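# Push the wall light switch down with a robot arm

## Task

Move the light switch on the wall into its down position, then leave the robot so that no part of it touches the switch.

## Robot and tools

Robot: two arms, left_arm and right_arm, each ending in a two-finger gripper with a wrist camera on a cable. Contact by that cable counts as contact by the arm. Base positions in the scene frame: left_arm at (-0.003, +0.296, +0.041) m, right_arm at (-0.015, -0.274, +0.032) m, both facing almost straight along +x. A two-camera stand sits on the floor behind the arms.

Frames: the scene frame has its origin at table-top height halfway between the nominal bases, +x out over the table, +z up, and left_arm on the +y side (image left/right do not match arm names). Each arm reports its hand pose, velocities and targets in its own base frame, and its offsets run along its own base axes; a rotation turns about the Hand target's position. Fixed cameras and the table use the scene frame. The gripper's fingers point along its +z and open along its y; end_effector_position is the spot between the pads, about 1 cm short of the fingertips. Printed positions and orientations can be wrong by a few cm, more at long reach.

execute_actions(actions, cameras): actions is a list of actions; each action is a table of up to 15 rows, one row per 1/30 s step, and a short table repeats its final row to fill 15 steps (one action = 0.5 s). Every row has 14 numbers in [-1, 1]: left_arm dx, dy, dz, rx, ry, rz, opening, then right_arm the same seven, always all 14. The six pose numbers are an offset from that arm's Hand target as it was when the action began (not from the previous row), scaled so 1.0 = 0.6 m or 180 degrees; rx, ry, rz form one rotation vector. Sending the same offset again moves further. All zeros for an arm re-commands its current Hand target. Opening is absolute: +1 fully open (0.093 m), -1 closed. Images return only for an empty actions list or when cameras names them; an unknown camera name invalidates the call.

move(target, speed, blend, opening_speed, grip_force, blocking, cameras): target is one 14-number row (same layout and scale as above) or up to 15 such rows; every row is an offset from the Hand targets at the call's start, not from the row before. The grippers travel straight lines, all finishing together, in at least 0.5 s and at most 10 s. speed is the path top speed in m/s, 0.002 to 2.9 (default 0.25), one value or one per target; rotation up to twice that in rad/s. blend, in m, rounds corners of a row list; 0 stops at each. opening_speed (0.2 or more, per second on the -1..+1 scale) ramps the openings. grip_force is newtons per finger pad, 10 to 50, and persists. blocking=false returns after about 0.5 s while motion continues. Paths do not avoid obstacles or the other arm, lag and overshoot when fast, and passing near an arm's own base can flip its shoulder posture, so route around. The result adds a move: line: done (within 10 mm and 2 degrees), off_target, moving, held or fault, plus limits such as paced (pose clipped) or held (steps withheld).

wait(seconds 0 to 10): lets time pass holding last commands; a running move continues. stop(): brakes the running move. zoom_image(camera, region [x0, y0, x1, y1] in pixels, at most 504 each way): a closer look at one of the newest images. Cameras: cam_head_left, cam_head_right, cam_high, cam_low (504x504), cam_left_wrist, cam_right_wrist (896x504). finished_scene(scene): ends the current scene, given its number; irreversible, and the switch must then be down with nothing touching it.

Results: per arm, end_effector_position (m) and end_effector_quat_wxyz in its base frame; Hand target (your last command after clipping, the base for the next offsets); Tool commands; grip_measured (+1 open, -1 closed; pads meet near -0.94); Joint positions (rad, ending with the gripper gap in m); Joint torques (include arm weight, have offsets and noise; joints 1 to 3 wrap at ±28 N m); Joint velocities (may be shown as within noise); motor temperatures. Joint ranges: waist -2.618 to 3.054, shoulder 0 to 3.142, elbow 0 to 3.142 (straight at 2.901), wrist pitch and yaw -1.571 to 1.571, wrist roll -2.094 to 2.094.

Behaviour: the commanded orientation is clipped to 40 degrees from the measured one each step. Friction and weight can leave the gripper short, low or tilted; small moves may not happen or go sideways. Check the result after each move, correct tilt, and send any remaining gap as a new offset. An arm blocked by something keeps pushing; to release, command a target back behind the gripper. Faster motion and targets deeper past a contact press harder.

For this job: locate the switch with the cameras, bring one gripper (closed fingers make a firm tip) just above the toggle, press downward gently and slowly, then retract so nothing touches it. Avoid: hitting the wall or other fixed things hard (fails the scene), fast contact, pushing far past the switch, arms touching each other, strain on the camera cables, and leaving an arm stretched or pushing, which heats motors; a motor at 90 °C faults and folds that arm, at 100 °C it drops.

Each tool is called after "Call:" as name([rows], argument=value, ...), one row to a line, values as JSON.

## Session

Call:
execute_actions(actions=[])

Scene clock: 0.00 s.
left_arm: end_effector_position=(+0.3685, -0.0373, +0.1238) grip_measured=+1.000 end_effector_quat_wxyz=(+0.663, +0.055, +0.747, +0.008) | right_arm: end_effector_position=(+0.3596, -0.0292, +0.1109) grip_measured=+1.000 end_effector_quat_wxyz=(+0.637, +0.065, +0.758, -0.124)
Joint positions: left_arm=[-0.134 1.55 0.215 1.214 -0.072 0.077 0.093] | right_arm=[0.082 1.567 0.2 1.198 0.354 -0.047 0.093]
Joint velocities: within noise
Joint torques (N m): no reading
Motor temperatures (°C): left_arm=[26 36 33 33 25 27 23] | right_arm=[27 34 32 34 23 28 28]
Heat: left arm: 36 °C; right arm: 34 °C.
Hand target: left_arm +0.3712, -0.0377, +0.1348; +0.676, +0.053, +0.735, +0.007 | right_arm +0.3611, -0.0291, +0.1148; +0.642, +0.066, +0.754, -0.123
Tool commands: left_gripper/opening=+1.0 right_gripper/opening=+1.0

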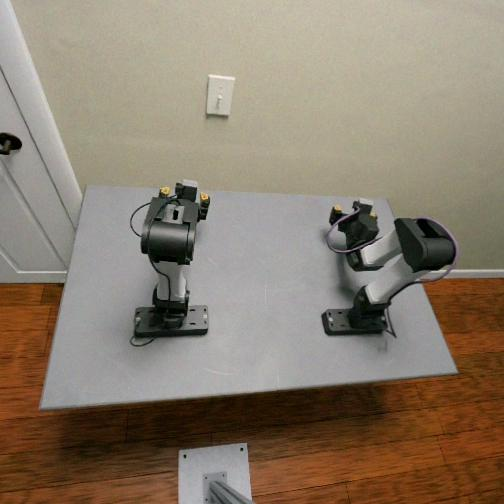

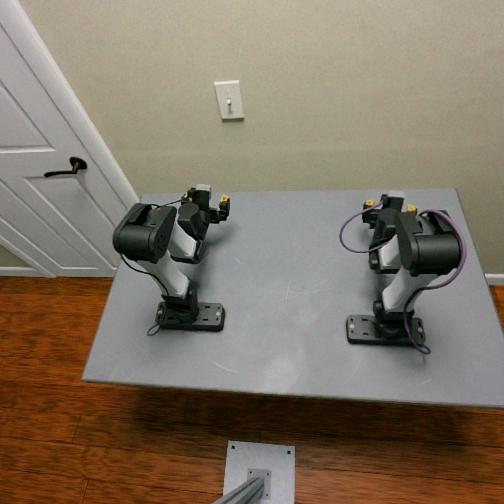

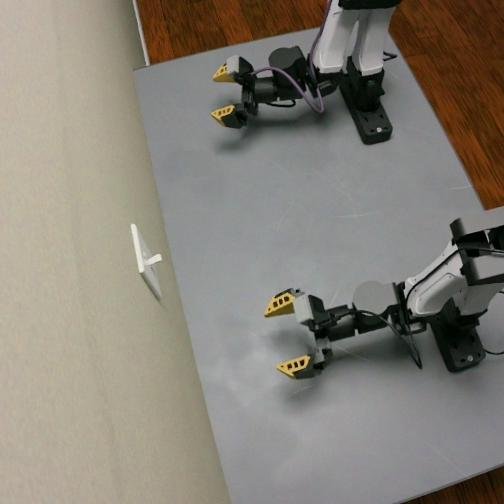

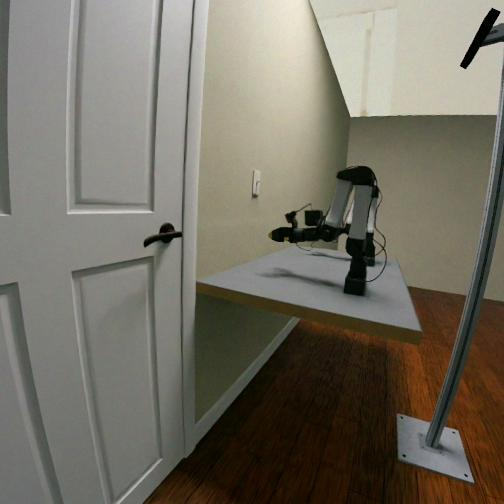

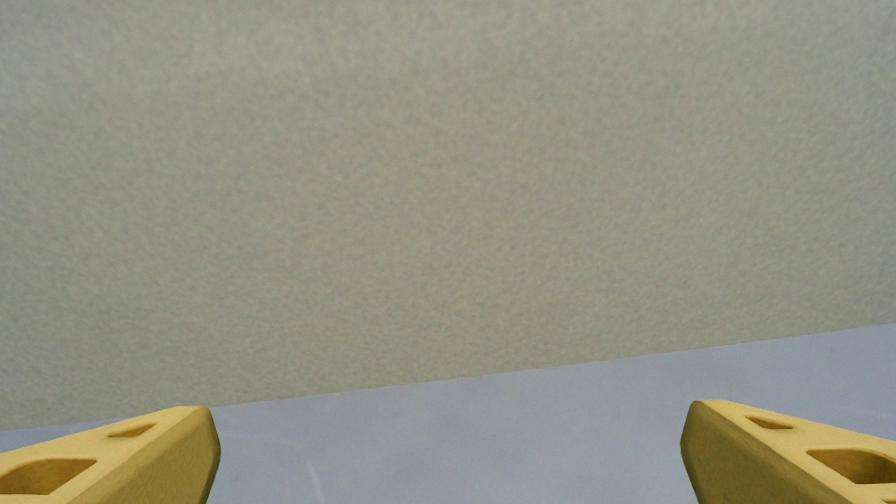

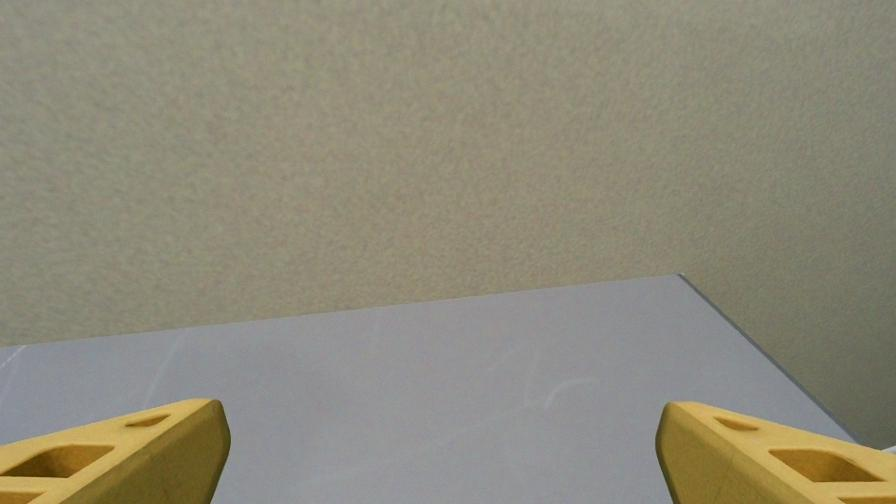

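Call:
zoom_image(camera="cam_head_left", region=[180, 60, 260, 140])

Call:
zoom_image(camera="cam_head_right", region=[190, 60, 270, 140])

Call:
zoom_image(camera="cam_high", region=[90, 200, 220, 330])

Call:
zoom_image(camera="cam_low", region=[220, 150, 320, 250])

Scaled by 6.300 from the camera's 504x504 image, which has a finer 720x720 frame.

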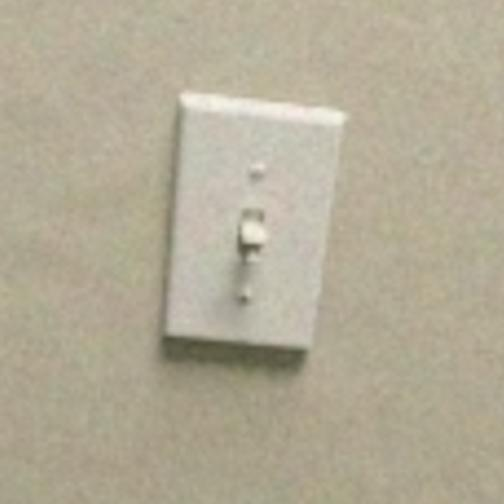

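Scaled by 6.300 from the camera's 504x504 image, which has a finer 720x720 frame.

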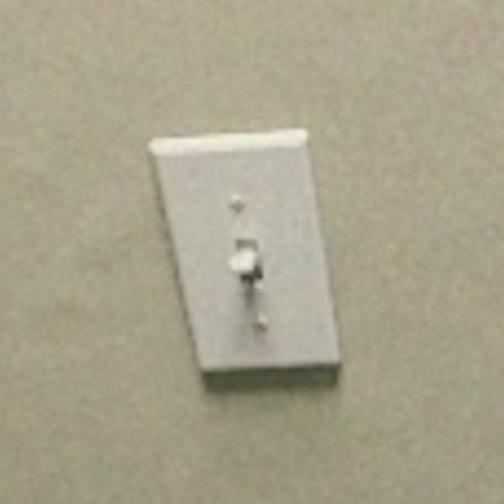

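Scaled by 3.877 from the camera's 504x504 image, which has a finer 720x720 frame.

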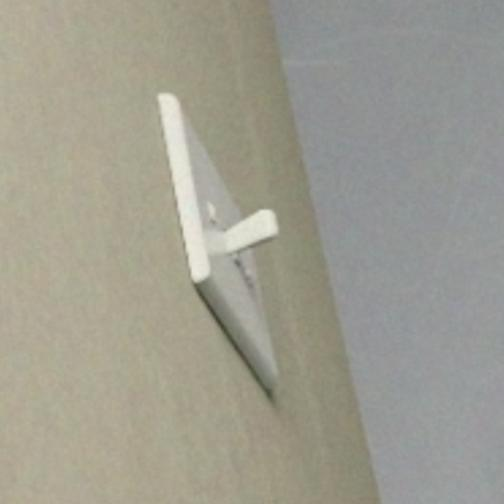

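Scaled by 5.040 from the camera's 504x504 image, which has a finer 720x720 frame.

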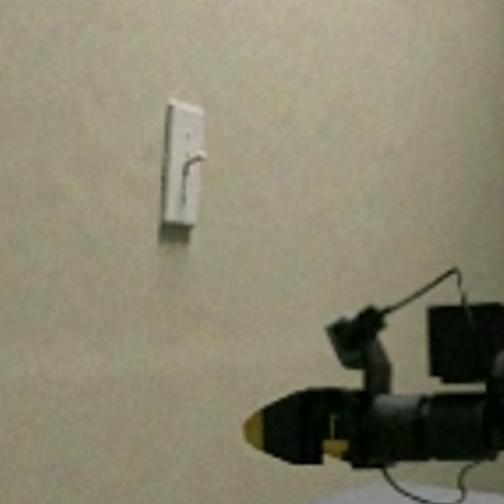

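Call:
move(target=[-0.067,-0.15,0.283,0,0,0,-0.93,0,0,0,0,0,0,1], cameras=["all"])

Scene clock: 36.17 s.
left_arm: end_effector_position=(+0.3290, -0.1268, +0.2854) grip_measured=-0.929 end_effector_quat_wxyz=(+0.662, +0.070, +0.746, +0.018) | right_arm: end_effector_position=(+0.3596, -0.0292, +0.1109) grip_measured=+1.000 end_effector_quat_wxyz=(+0.637, +0.065, +0.758, -0.124)
Joint positions: left_arm=[-0.619 0.986 0.678 0.164 -0.547 0.045 0.001] | right_arm=[0.082 1.567 0.2 1.198 0.354 -0.047 0.093]
Joint torques (N m): left_arm=[-0.29 -2.21 12.4 1.91 -0.1 -0.31] | right_arm=[-0.27 -5.19 5.56 2.39 0.09 -0.01]
Motor temperatures (°C): left_arm=[26 36 35 39 25 27 23] | right_arm=[27 35 33 43 23 28 28]
Heat: left arm: 39 °C; right arm: 43 °C.
Hand target: left_arm +0.3310, -0.1278, +0.3044; +0.676, +0.053, +0.735, +0.007 | right_arm +0.3611, -0.0291, +0.1148; +0.642, +0.066, +0.754, -0.123
Off the commanded pose: left_arm 0.019 m, 3 deg | right_arm 0.004 m, 1 deg.
move: off_target (left_arm)

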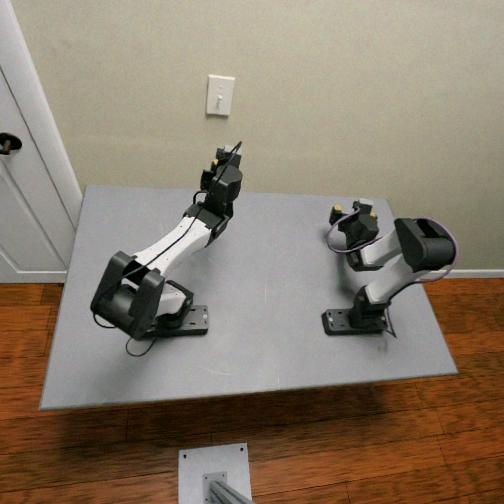

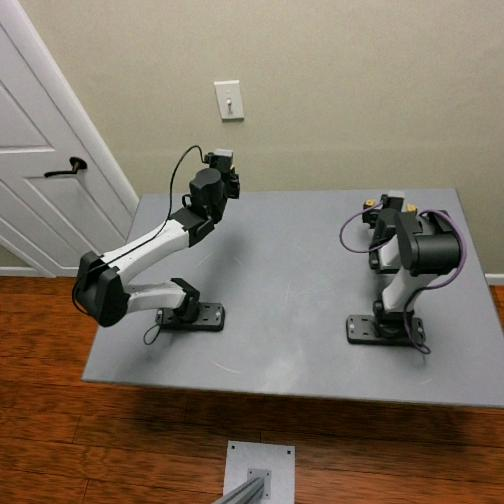

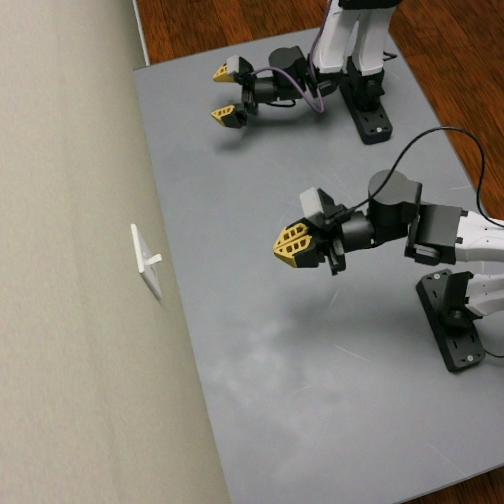

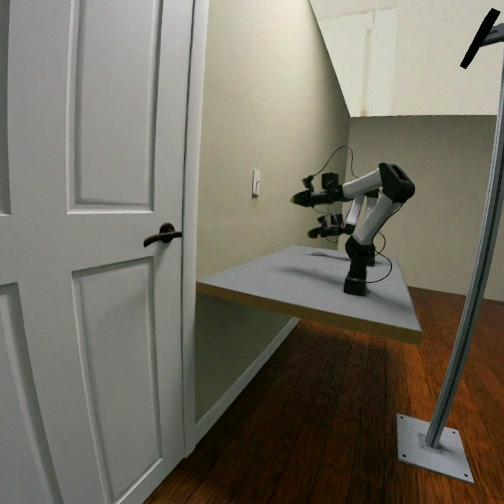

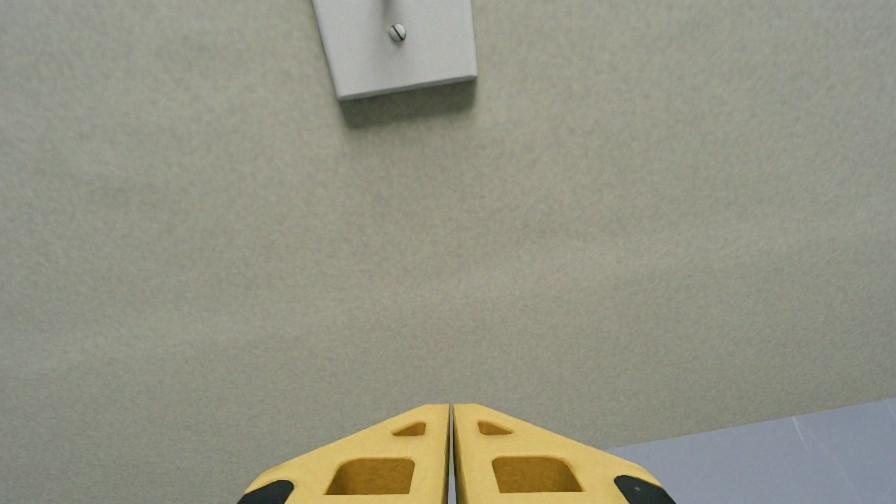

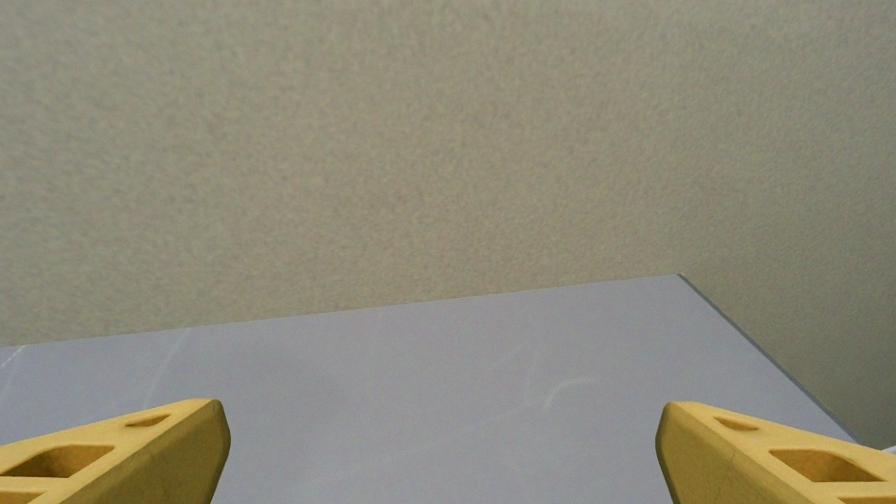

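Call:
move(target=[-0.04,0.01,0.19,-0.027,-0.03,0.02,-0.93,0,0,0,0,0,0,1], cameras=["cam_left_wrist","cam_high","cam_low"])

Scene clock: 54.97 s.
left_arm: end_effector_position=(+0.3084, -0.1231, +0.4049) grip_measured=-0.929 end_effector_quat_wxyz=(+0.703, +0.017, +0.711, +0.010) | right_arm: end_effector_position=(+0.3596, -0.0292, +0.1109) grip_measured=+1.000 end_effector_quat_wxyz=(+0.637, +0.065, +0.758, -0.124)
Joint positions: left_arm=[-0.715 0.972 1.04 -0.085 -0.706 0.027 0.001] | right_arm=[0.082 1.567 0.2 1.198 0.354 -0.047 0.093]
Joint torques (N m): left_arm=[-0.28 -1.58 11.11 1.79 -0.09 -0.32] | right_arm=[-0.28 -5.2 5.56 2.39 0.09 -0.01]
Motor temperatures (°C): left_arm=[25 36 41 40 25 27 23] | right_arm=[27 35 34 45 23 28 28]
Heat: left arm: 41 °C; right arm: 45 °C.
Hand target: left_arm +0.3070, -0.1218, +0.4185; +0.711, +0.001, +0.703, +0.000 | right_arm +0.3611, -0.0291, +0.1148; +0.642, +0.066, +0.754, -0.123
Off the commanded pose: left_arm 0.014 m, 3 deg | right_arm 0.004 m, 1 deg.
move: off_target (left_arm)
Images, in order (width x height): cam_high 504x504, cam_low 504x504, cam_left_wrist 896x504.

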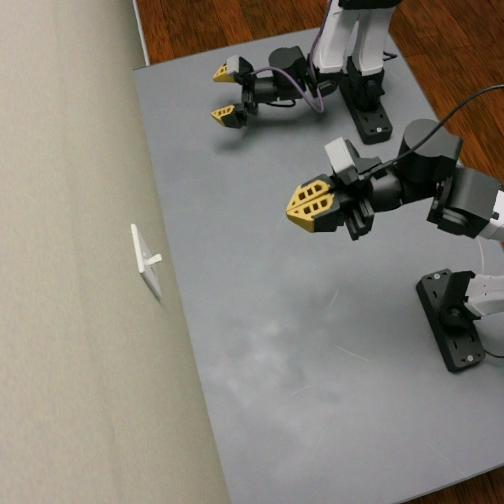

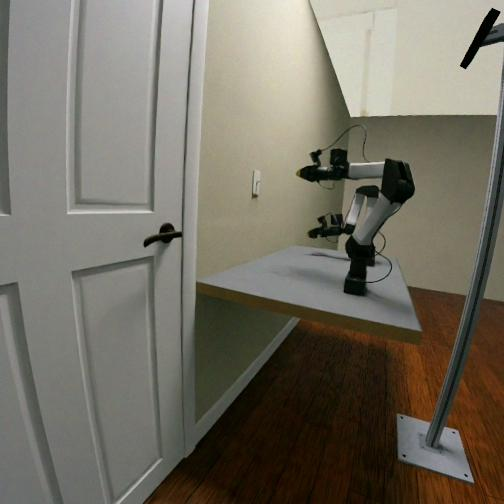

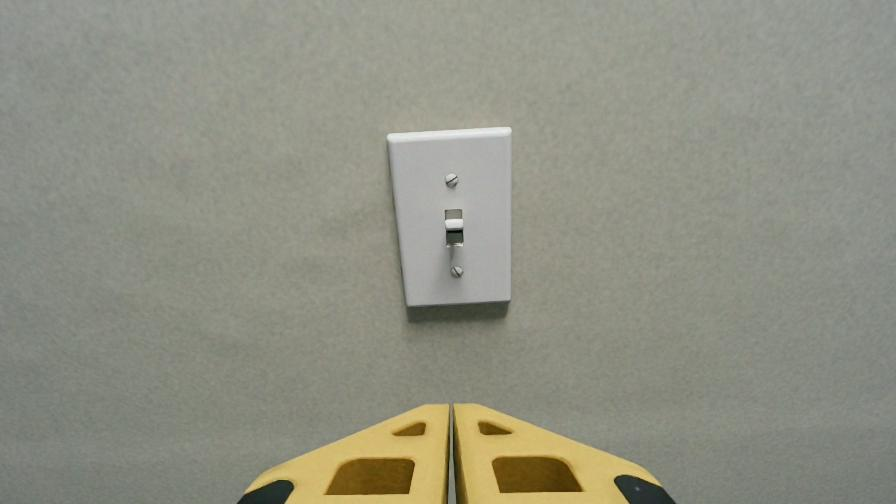

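Call:
move(target=[0.205,-0.015,0.011,0,0,0,-0.93,0,0,0,0,0,0,1], cameras=["cam_left_wrist","cam_high","cam_low"])

Call:
zoom_image(camera="cam_high", region=[100, 150, 300, 350])

Call:
zoom_image(camera="cam_low", region=[220, 130, 340, 250])

Scene clock: 78.53 s.
left_arm: end_effector_position=(+0.4278, -0.1306, +0.4005) grip_measured=-0.929 end_effector_quat_wxyz=(+0.689, +0.016, +0.724, +0.018) | right_arm: end_effector_position=(+0.3596, -0.0292, +0.1109) grip_measured=+1.000 end_effector_quat_wxyz=(+0.637, +0.065, +0.758, -0.124)
Joint positions: left_arm=[-0.468 1.373 1.294 0.024 -0.471 0.022 0.001] | right_arm=[0.082 1.567 0.2 1.198 0.354 -0.047 0.093]
Joint torques (N m): left_arm=[0.59 -5.59 12.49 2.17 0.12 -0.3] | right_arm=[-0.25 -5.16 5.56 2.39 0.09 -0.01]
Heat: left arm: 41 °C; right arm: 45 °C.
Hand target: left_arm +0.4300, -0.1308, +0.4253; +0.711, +0.001, +0.703, +0.000 | right_arm +0.3611, -0.0291, +0.1148; +0.642, +0.066, +0.754, -0.123
Off the commanded pose: left_arm 0.025 m, 4 deg | right_arm 0.004 m, 1 deg.
move: off_target (left_arm)
Images, in order (width x height): cam_high 504x504, cam_low 504x504, cam_left_wrist 896x504.

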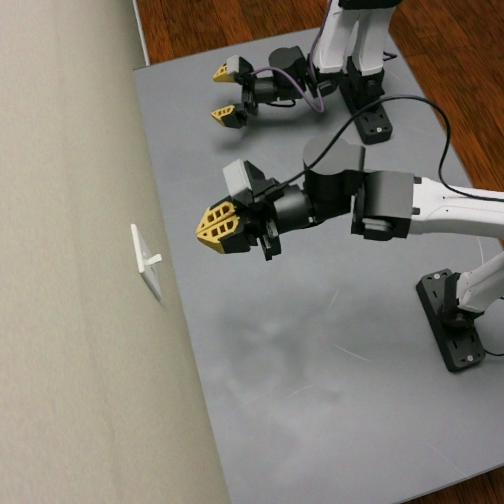

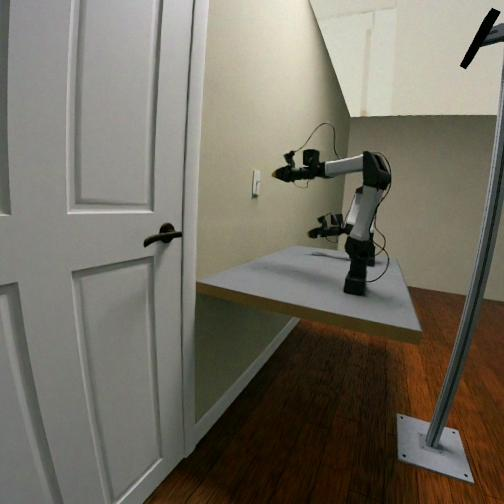

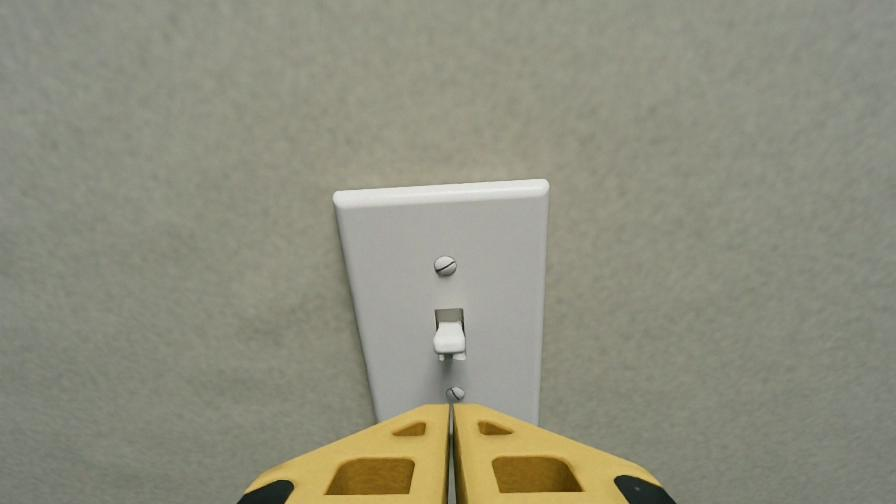

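Scaled by 2.520 from the camera's 504x504 image, which has a finer 720x720 frame.

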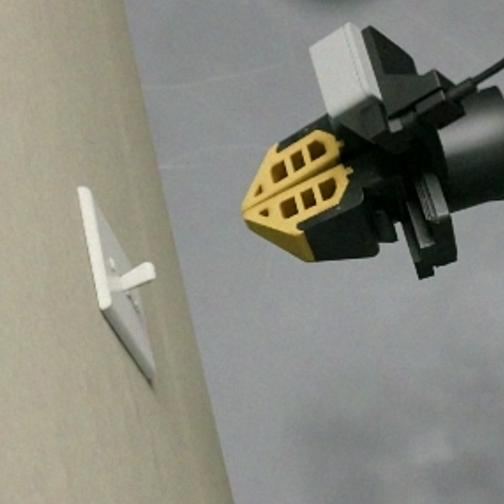

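Scaled by 4.200 from the camera's 504x504 image, which has a finer 720x720 frame.

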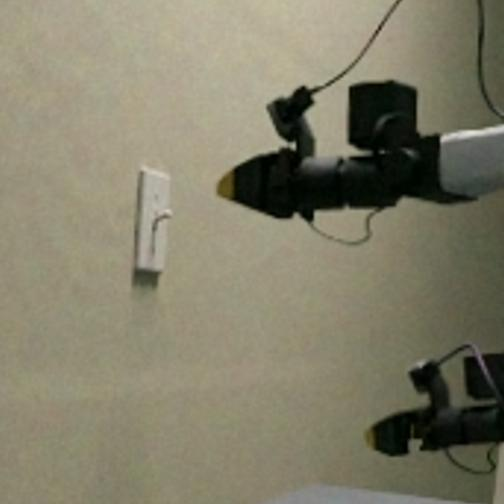

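Call:
move(target=[0.075,0,0.03,0,0,0,-0.93,0,0,0,0,0,0,1], speed=0.12, cameras=["cam_left_wrist","cam_high","cam_low"])

Call:
zoom_image(camera="cam_high", region=[100, 180, 230, 310])

Call:
zoom_image(camera="cam_low", region=[220, 130, 320, 230])

Scene clock: 94.07 s.
left_arm: end_effector_position=(+0.4745, -0.1306, +0.4243) grip_measured=-0.929 end_effector_quat_wxyz=(+0.697, +0.010, +0.716, +0.013) | right_arm: end_effector_position=(+0.3596, -0.0292, +0.1109) grip_measured=+1.000 end_effector_quat_wxyz=(+0.637, +0.065, +0.758, -0.124)
Joint positions: left_arm=[-0.406 1.543 1.517 -0.003 -0.411 0.021 0.001] | right_arm=[0.082 1.567 0.2 1.198 0.354 -0.047 0.093]
Joint torques (N m): left_arm=[0.29 -7.35 12.42 1.9 0.14 -0.32] | right_arm=[-0.27 -5.18 5.57 2.4 0.09 0]
Heat: left arm: 43 °C; right arm: 46 °C.
Hand target: left_arm +0.4750, -0.1307, +0.4432; +0.711, +0.001, +0.703, +0.000 | right_arm +0.3611, -0.0291, +0.1148; +0.642, +0.066, +0.754, -0.123
Off the commanded pose: left_arm 0.019 m, 3 deg | right_arm 0.004 m, 1 deg.
move: off_target (left_arm)
Images, in order (width x height): cam_high 504x504, cam_low 504x504, cam_left_wrist 896x504.

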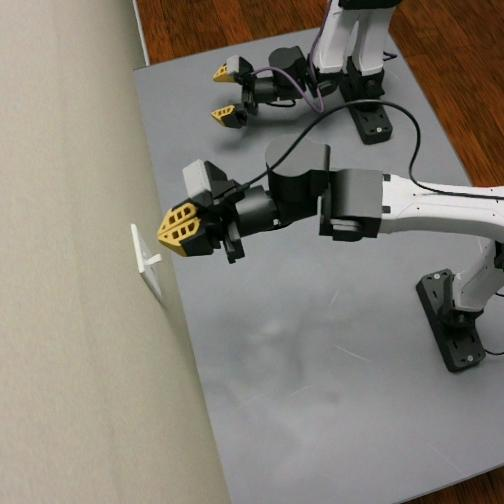

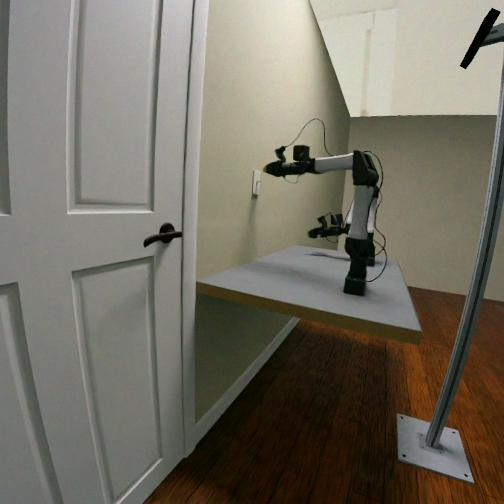

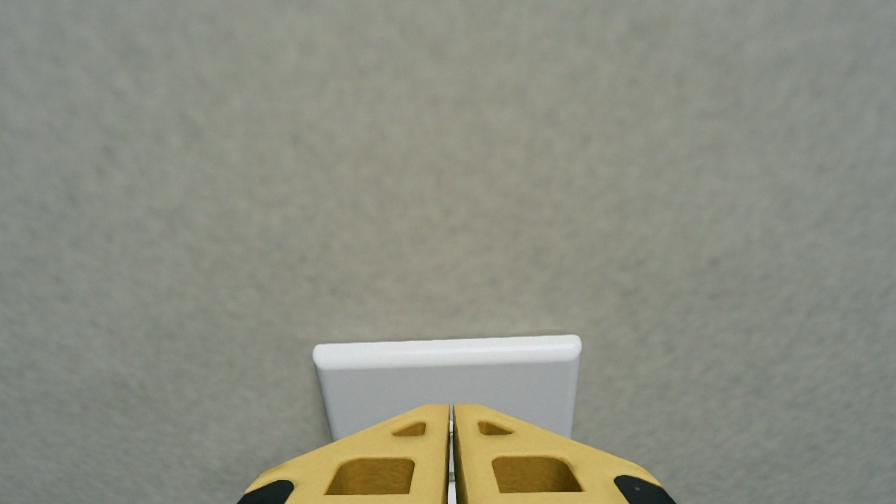

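Scaled by 3.877 from the camera's 504x504 image, which has a finer 720x720 frame.

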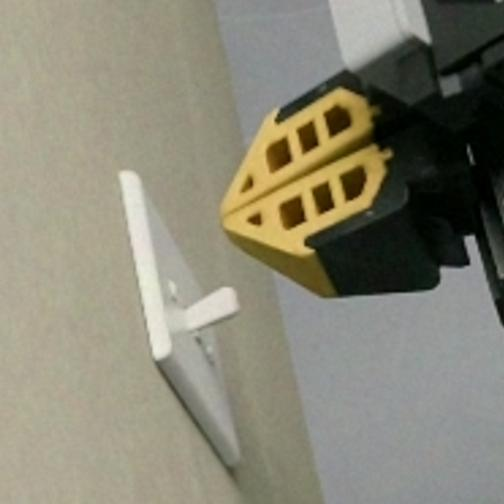

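Scaled by 5.040 from the camera's 504x504 image, which has a finer 720x720 frame.

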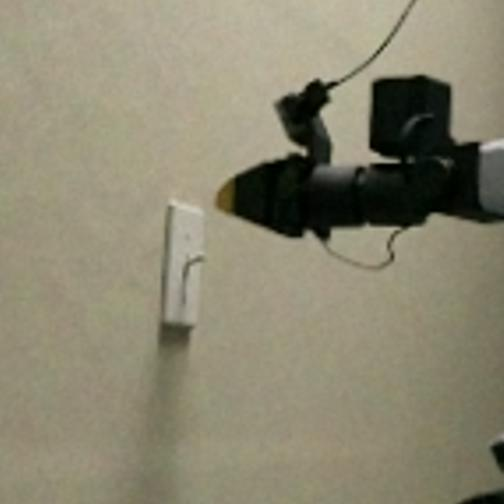

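Call:
move([
  [0.033,0,-0.01,0,0,0,-0.93,0,0,0,0,0,0,1],
  [0.033,0,-0.125,0,0,0,-0.93,0,0,0,0,0,0,1],
], speed=0.1, cameras=["cam_left_wrist","cam_high","cam_low"])

Call:
zoom_image(camera="cam_high", region=[100, 180, 230, 310])

Call:
zoom_image(camera="cam_low", region=[220, 130, 320, 230])

Scene clock: 107.97 s.
left_arm: end_effector_position=(+0.4951, -0.1321, +0.3851) grip_measured=-0.929 end_effector_quat_wxyz=(+0.728, -0.003, +0.685, -0.002) | right_arm: end_effector_position=(+0.3596, -0.0292, +0.1109) grip_measured=+1.000 end_effector_quat_wxyz=(+0.637, +0.065, +0.758, -0.124)
Joint positions: left_arm=[-0.385 1.597 1.328 0.334 -0.386 0.019 0.001] | right_arm=[0.082 1.567 0.2 1.198 0.354 -0.047 0.093]
Joint torques (N m): left_arm=[0.54 -8.94 6.11 1.45 0.18 -0.27] | right_arm=[-0.25 -5.16 5.56 2.39 0.09 -0.01]
Heat: left arm: 44 °C; right arm: 46 °C.
Hand target: left_arm +0.4947, -0.1308, +0.3682; +0.711, +0.001, +0.703, +0.000 | right_arm +0.3611, -0.0291, +0.1148; +0.642, +0.066, +0.754, -0.123
Off the commanded pose: left_arm 0.017 m, 3 deg | right_arm 0.004 m, 1 deg.
move: off_target (left_arm)
Images, in order (width x height): cam_high 504x504, cam_low 504x504, cam_left_wrist 896x504.

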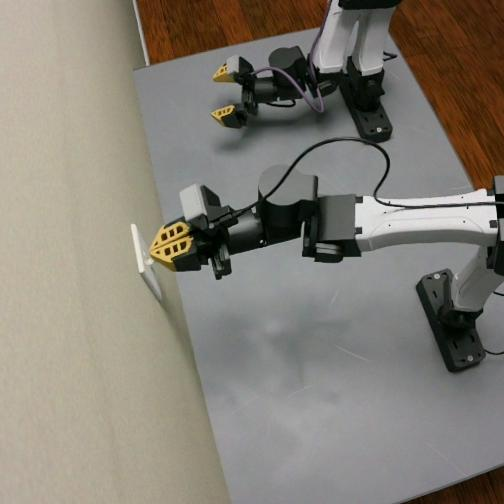

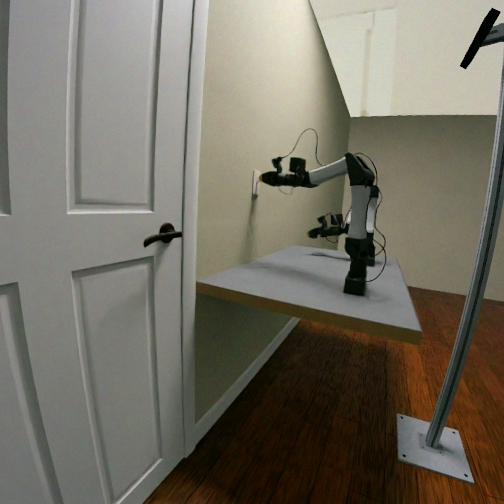

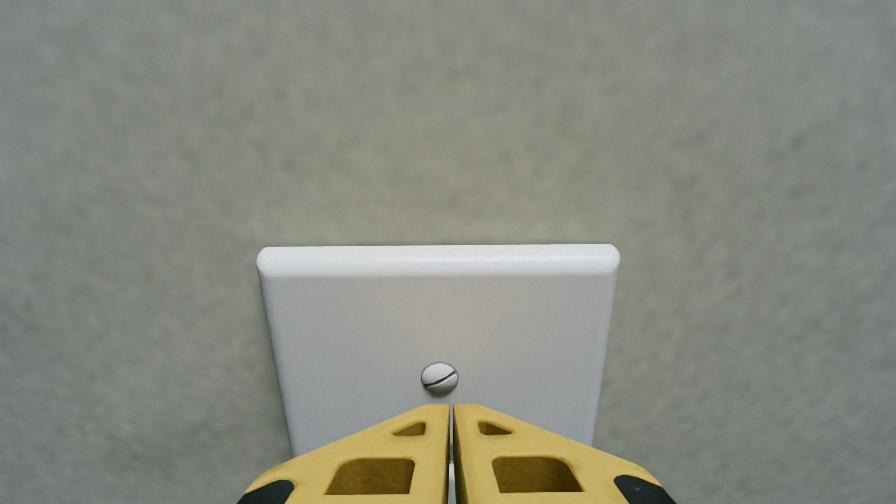

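Scaled by 3.877 from the camera's 504x504 image, which has a finer 720x720 frame.

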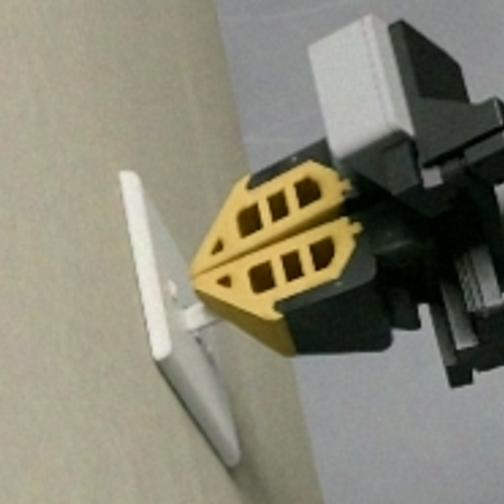

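Scaled by 5.040 from the camera's 504x504 image, which has a finer 720x720 frame.

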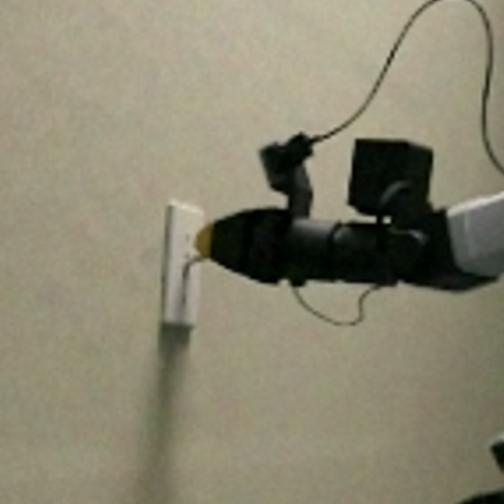

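Call:
move(target=[0.0,0,-0.06,0,0,0,-0.93,0,0,0,0,0,0,1], speed=0.1, cameras=["cam_left_wrist","cam_high","cam_low"])

Call:
zoom_image(camera="cam_high", region=[100, 180, 230, 310])

Call:
zoom_image(camera="cam_low", region=[220, 130, 320, 230])

Scene clock: 114.03 s.
left_arm: end_effector_position=(+0.4911, -0.1310, +0.3641) grip_measured=-0.929 end_effector_quat_wxyz=(+0.742, -0.008, +0.671, -0.008) | right_arm: end_effector_position=(+0.3596, -0.0292, +0.1109) grip_measured=+1.000 end_effector_quat_wxyz=(+0.637, +0.065, +0.758, -0.124)
Joint positions: left_arm=[-0.385 1.594 1.201 0.501 -0.383 0.018 0.001] | right_arm=[0.082 1.567 0.2 1.198 0.354 -0.047 0.093]
Joint torques (N m): left_arm=[0.44 -7.25 5.81 1.24 0.14 -0.29] | right_arm=[-0.25 -5.18 5.56 2.39 0.09 -0.01]
Heat: left arm: 43 °C; right arm: 46 °C.
Hand target: left_arm +0.4948, -0.1308, +0.3321; +0.711, +0.001, +0.703, +0.000 | right_arm +0.3611, -0.0291, +0.1148; +0.642, +0.066, +0.754, -0.123
Off the commanded pose: left_arm 0.032 m, 5 deg | right_arm 0.004 m, 1 deg.
move: off_target (left_arm)
Images, in order (width x height): cam_high 504x504, cam_low 504x504, cam_left_wrist 896x504.

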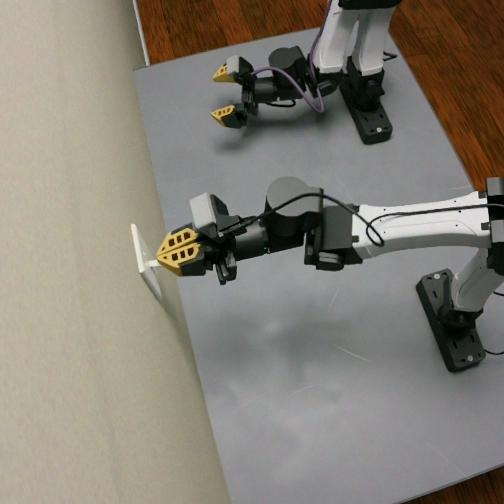

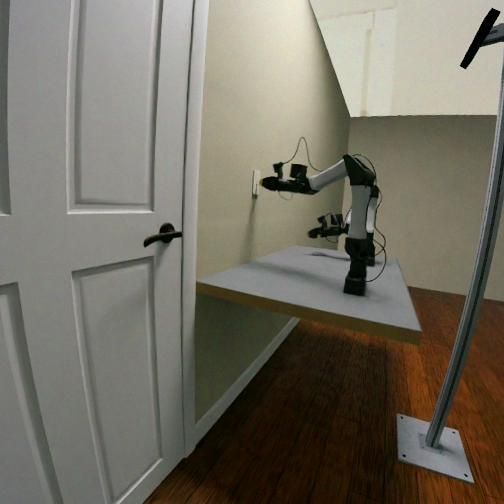

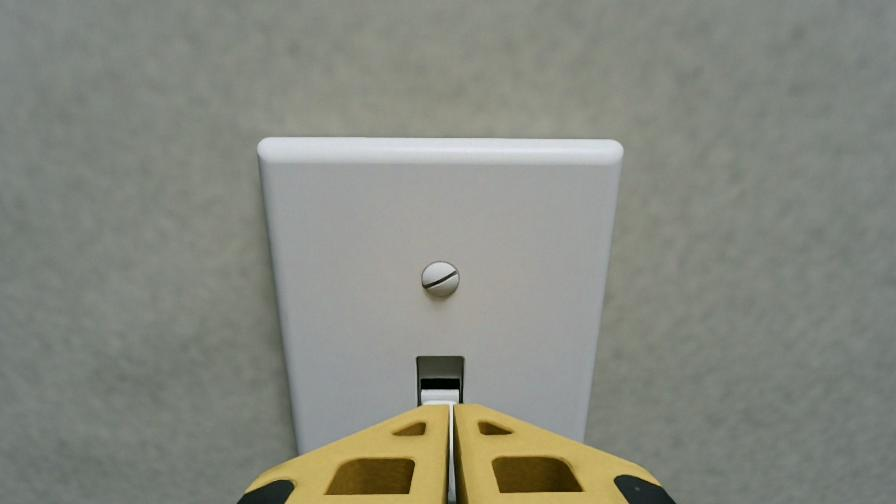

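Scaled by 3.877 from the camera's 504x504 image, which has a finer 720x720 frame.

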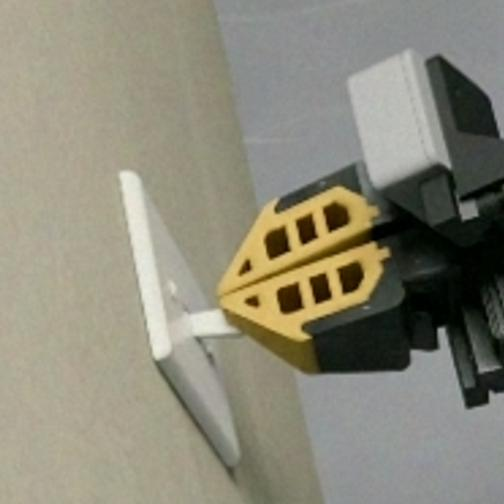

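Scaled by 5.040 from the camera's 504x504 image, which has a finer 720x720 frame.

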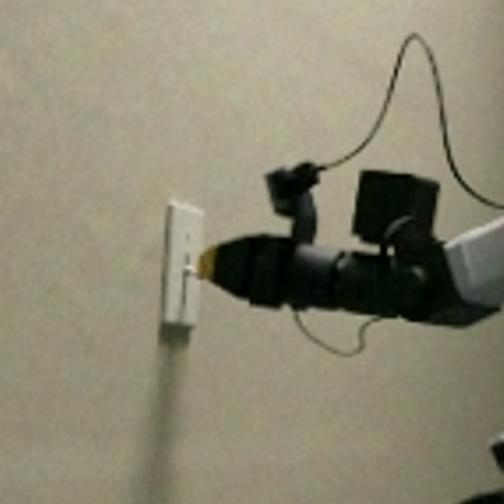

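Call:
move(target=[0.01,0,-0.04,0,0.045,0,-0.93,0,0,0,0,0,0,1], speed=0.1, cameras=["cam_left_wrist","cam_high","cam_low"])

Call:
zoom_image(camera="cam_high", region=[100, 180, 230, 310])

Call:
zoom_image(camera="cam_low", region=[220, 130, 320, 230])

Scene clock: 120.97 s.
left_arm: end_effector_position=(+0.4922, -0.1296, +0.3628) grip_measured=-0.929 end_effector_quat_wxyz=(+0.728, -0.018, +0.685, -0.018) | right_arm: end_effector_position=(+0.3596, -0.0292, +0.1109) grip_measured=+1.000 end_effector_quat_wxyz=(+0.637, +0.065, +0.758, -0.124)
Joint positions: left_arm=[-0.381 1.589 1.231 0.423 -0.381 -0.027 0.001] | right_arm=[0.082 1.567 0.2 1.198 0.354 -0.047 0.093]
Joint torques (N m): left_arm=[0.77 -5.74 7.66 0.26 0.2 -0.36] | right_arm=[-0.28 -5.2 5.57 2.39 0.1 -0.01]
Heat: left arm: 42 °C; right arm: 46 °C.
Hand target: left_arm +0.5008, -0.1308, +0.3081; +0.660, +0.001, +0.751, +0.000 | right_arm +0.3611, -0.0291, +0.1148; +0.642, +0.066, +0.754, -0.123
Off the commanded pose: left_arm 0.055 m, 11 deg | right_arm 0.004 m, 1 deg.
move: off_target (left_arm)
Images, in order (width x height): cam_high 504x504, cam_low 504x504, cam_left_wrist 896x504.

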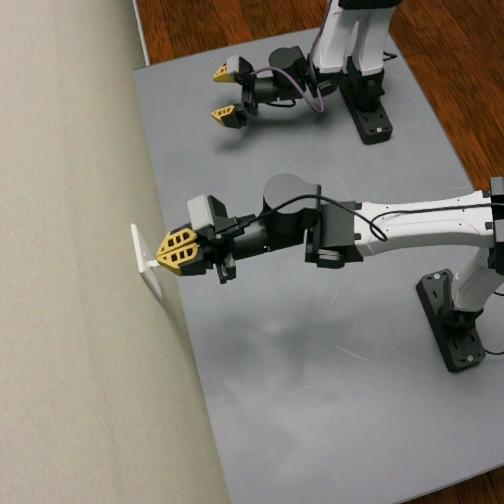

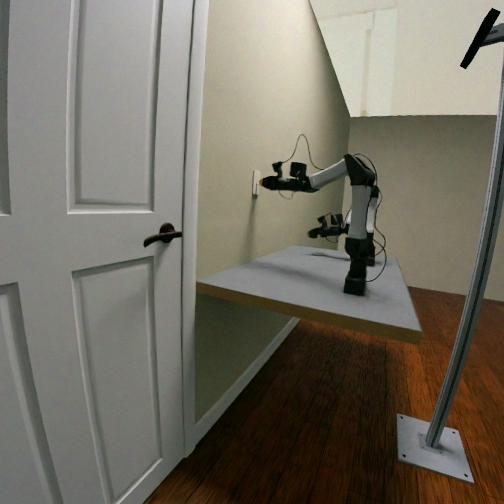

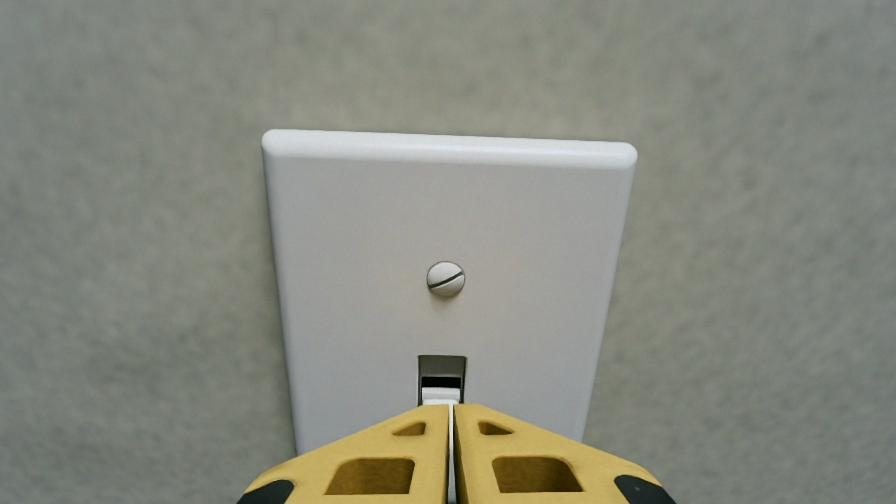

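Scaled by 3.877 from the camera's 504x504 image, which has a finer 720x720 frame.

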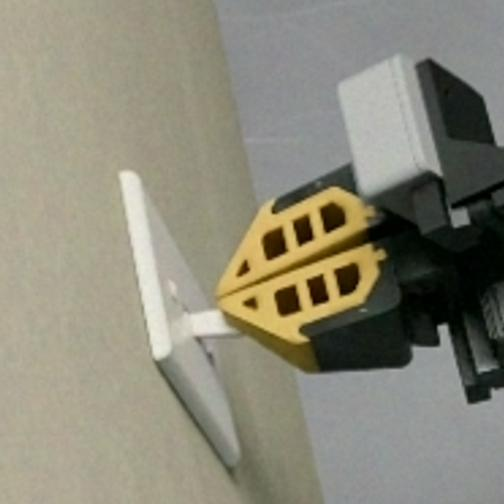

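Scaled by 5.040 from the camera's 504x504 image, which has a finer 720x720 frame.

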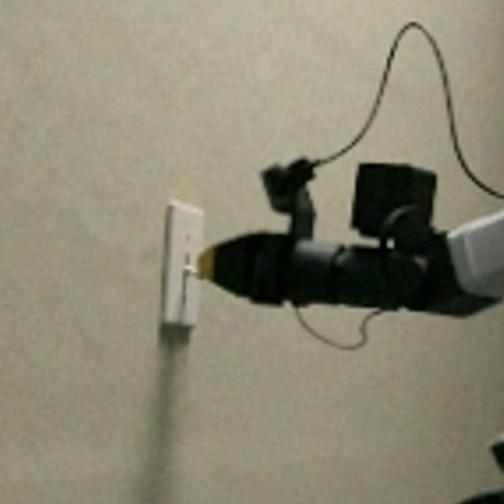

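Call:
move(target=[0.01,0.004,-0.05,0,0.0,0,-0.93,0,0,0,0,0,0,1], speed=0.1, cameras=["cam_left_wrist","cam_high","cam_low"])

Call:
zoom_image(camera="cam_high", region=[100, 180, 230, 310])

Call:
zoom_image(camera="cam_low", region=[220, 130, 320, 230])

Scene clock: 133.93 s.
left_arm: end_effector_position=(+0.4918, -0.1284, +0.3620) grip_measured=-0.929 end_effector_quat_wxyz=(+0.743, -0.019, +0.668, -0.031) | right_arm: end_effector_position=(+0.3596, -0.0292, +0.1109) grip_measured=+1.000 end_effector_quat_wxyz=(+0.637, +0.065, +0.758, -0.124)
Joint positions: left_arm=[-0.371 1.593 1.186 0.522 -0.357 -0.03 0.001] | right_arm=[0.082 1.567 0.2 1.198 0.354 -0.047 0.093]
Joint torques (N m): left_arm=[1.01 -3.23 4.03 0.28 0.1 -0.3] | right_arm=[-0.25 -5.18 5.56 2.39 0.09 0]
Heat: left arm: 41 °C; right arm: 47 °C.
Hand target: left_arm +0.5068, -0.1284, +0.2782; +0.660, +0.001, +0.751, +0.000 | right_arm +0.3611, -0.0291, +0.1148; +0.642, +0.066, +0.754, -0.123
Off the commanded pose: left_arm 0.085 m, 14 deg | right_arm 0.004 m, 1 deg.
move: off_target (left_arm)
Images, in order (width x height): cam_high 504x504, cam_low 504x504, cam_left_wrist 896x504.

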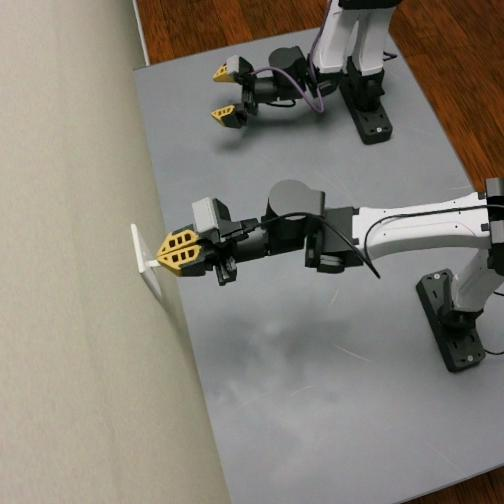

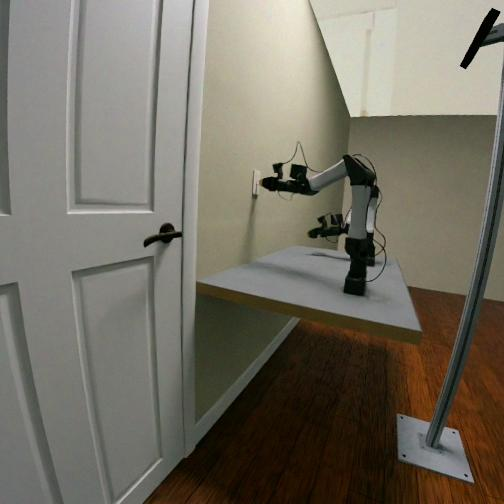

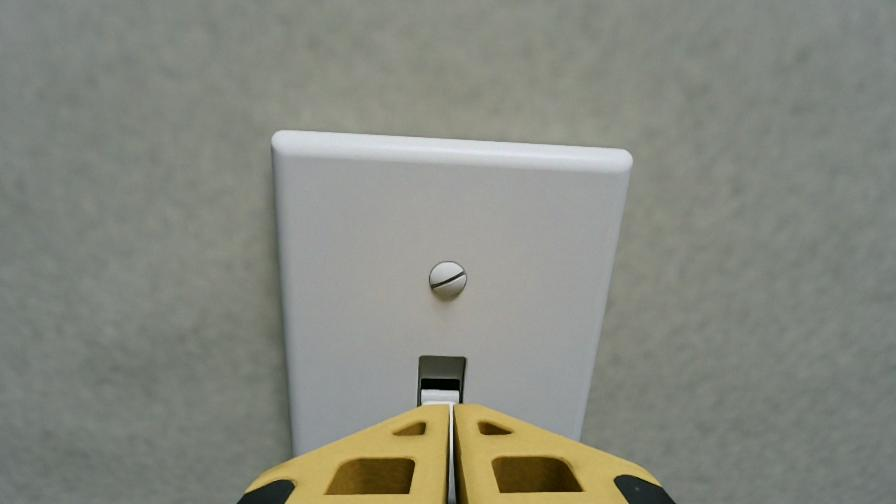

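Scaled by 3.877 from the camera's 504x504 image, which has a finer 720x720 frame.

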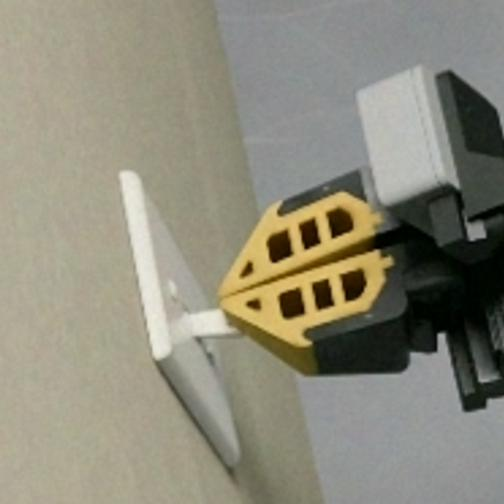

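Scaled by 5.040 from the camera's 504x504 image, which has a finer 720x720 frame.

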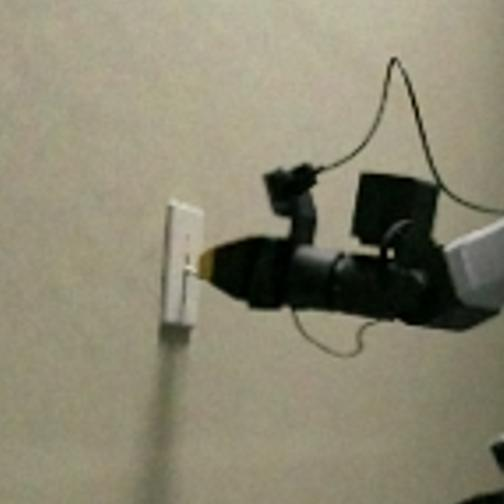

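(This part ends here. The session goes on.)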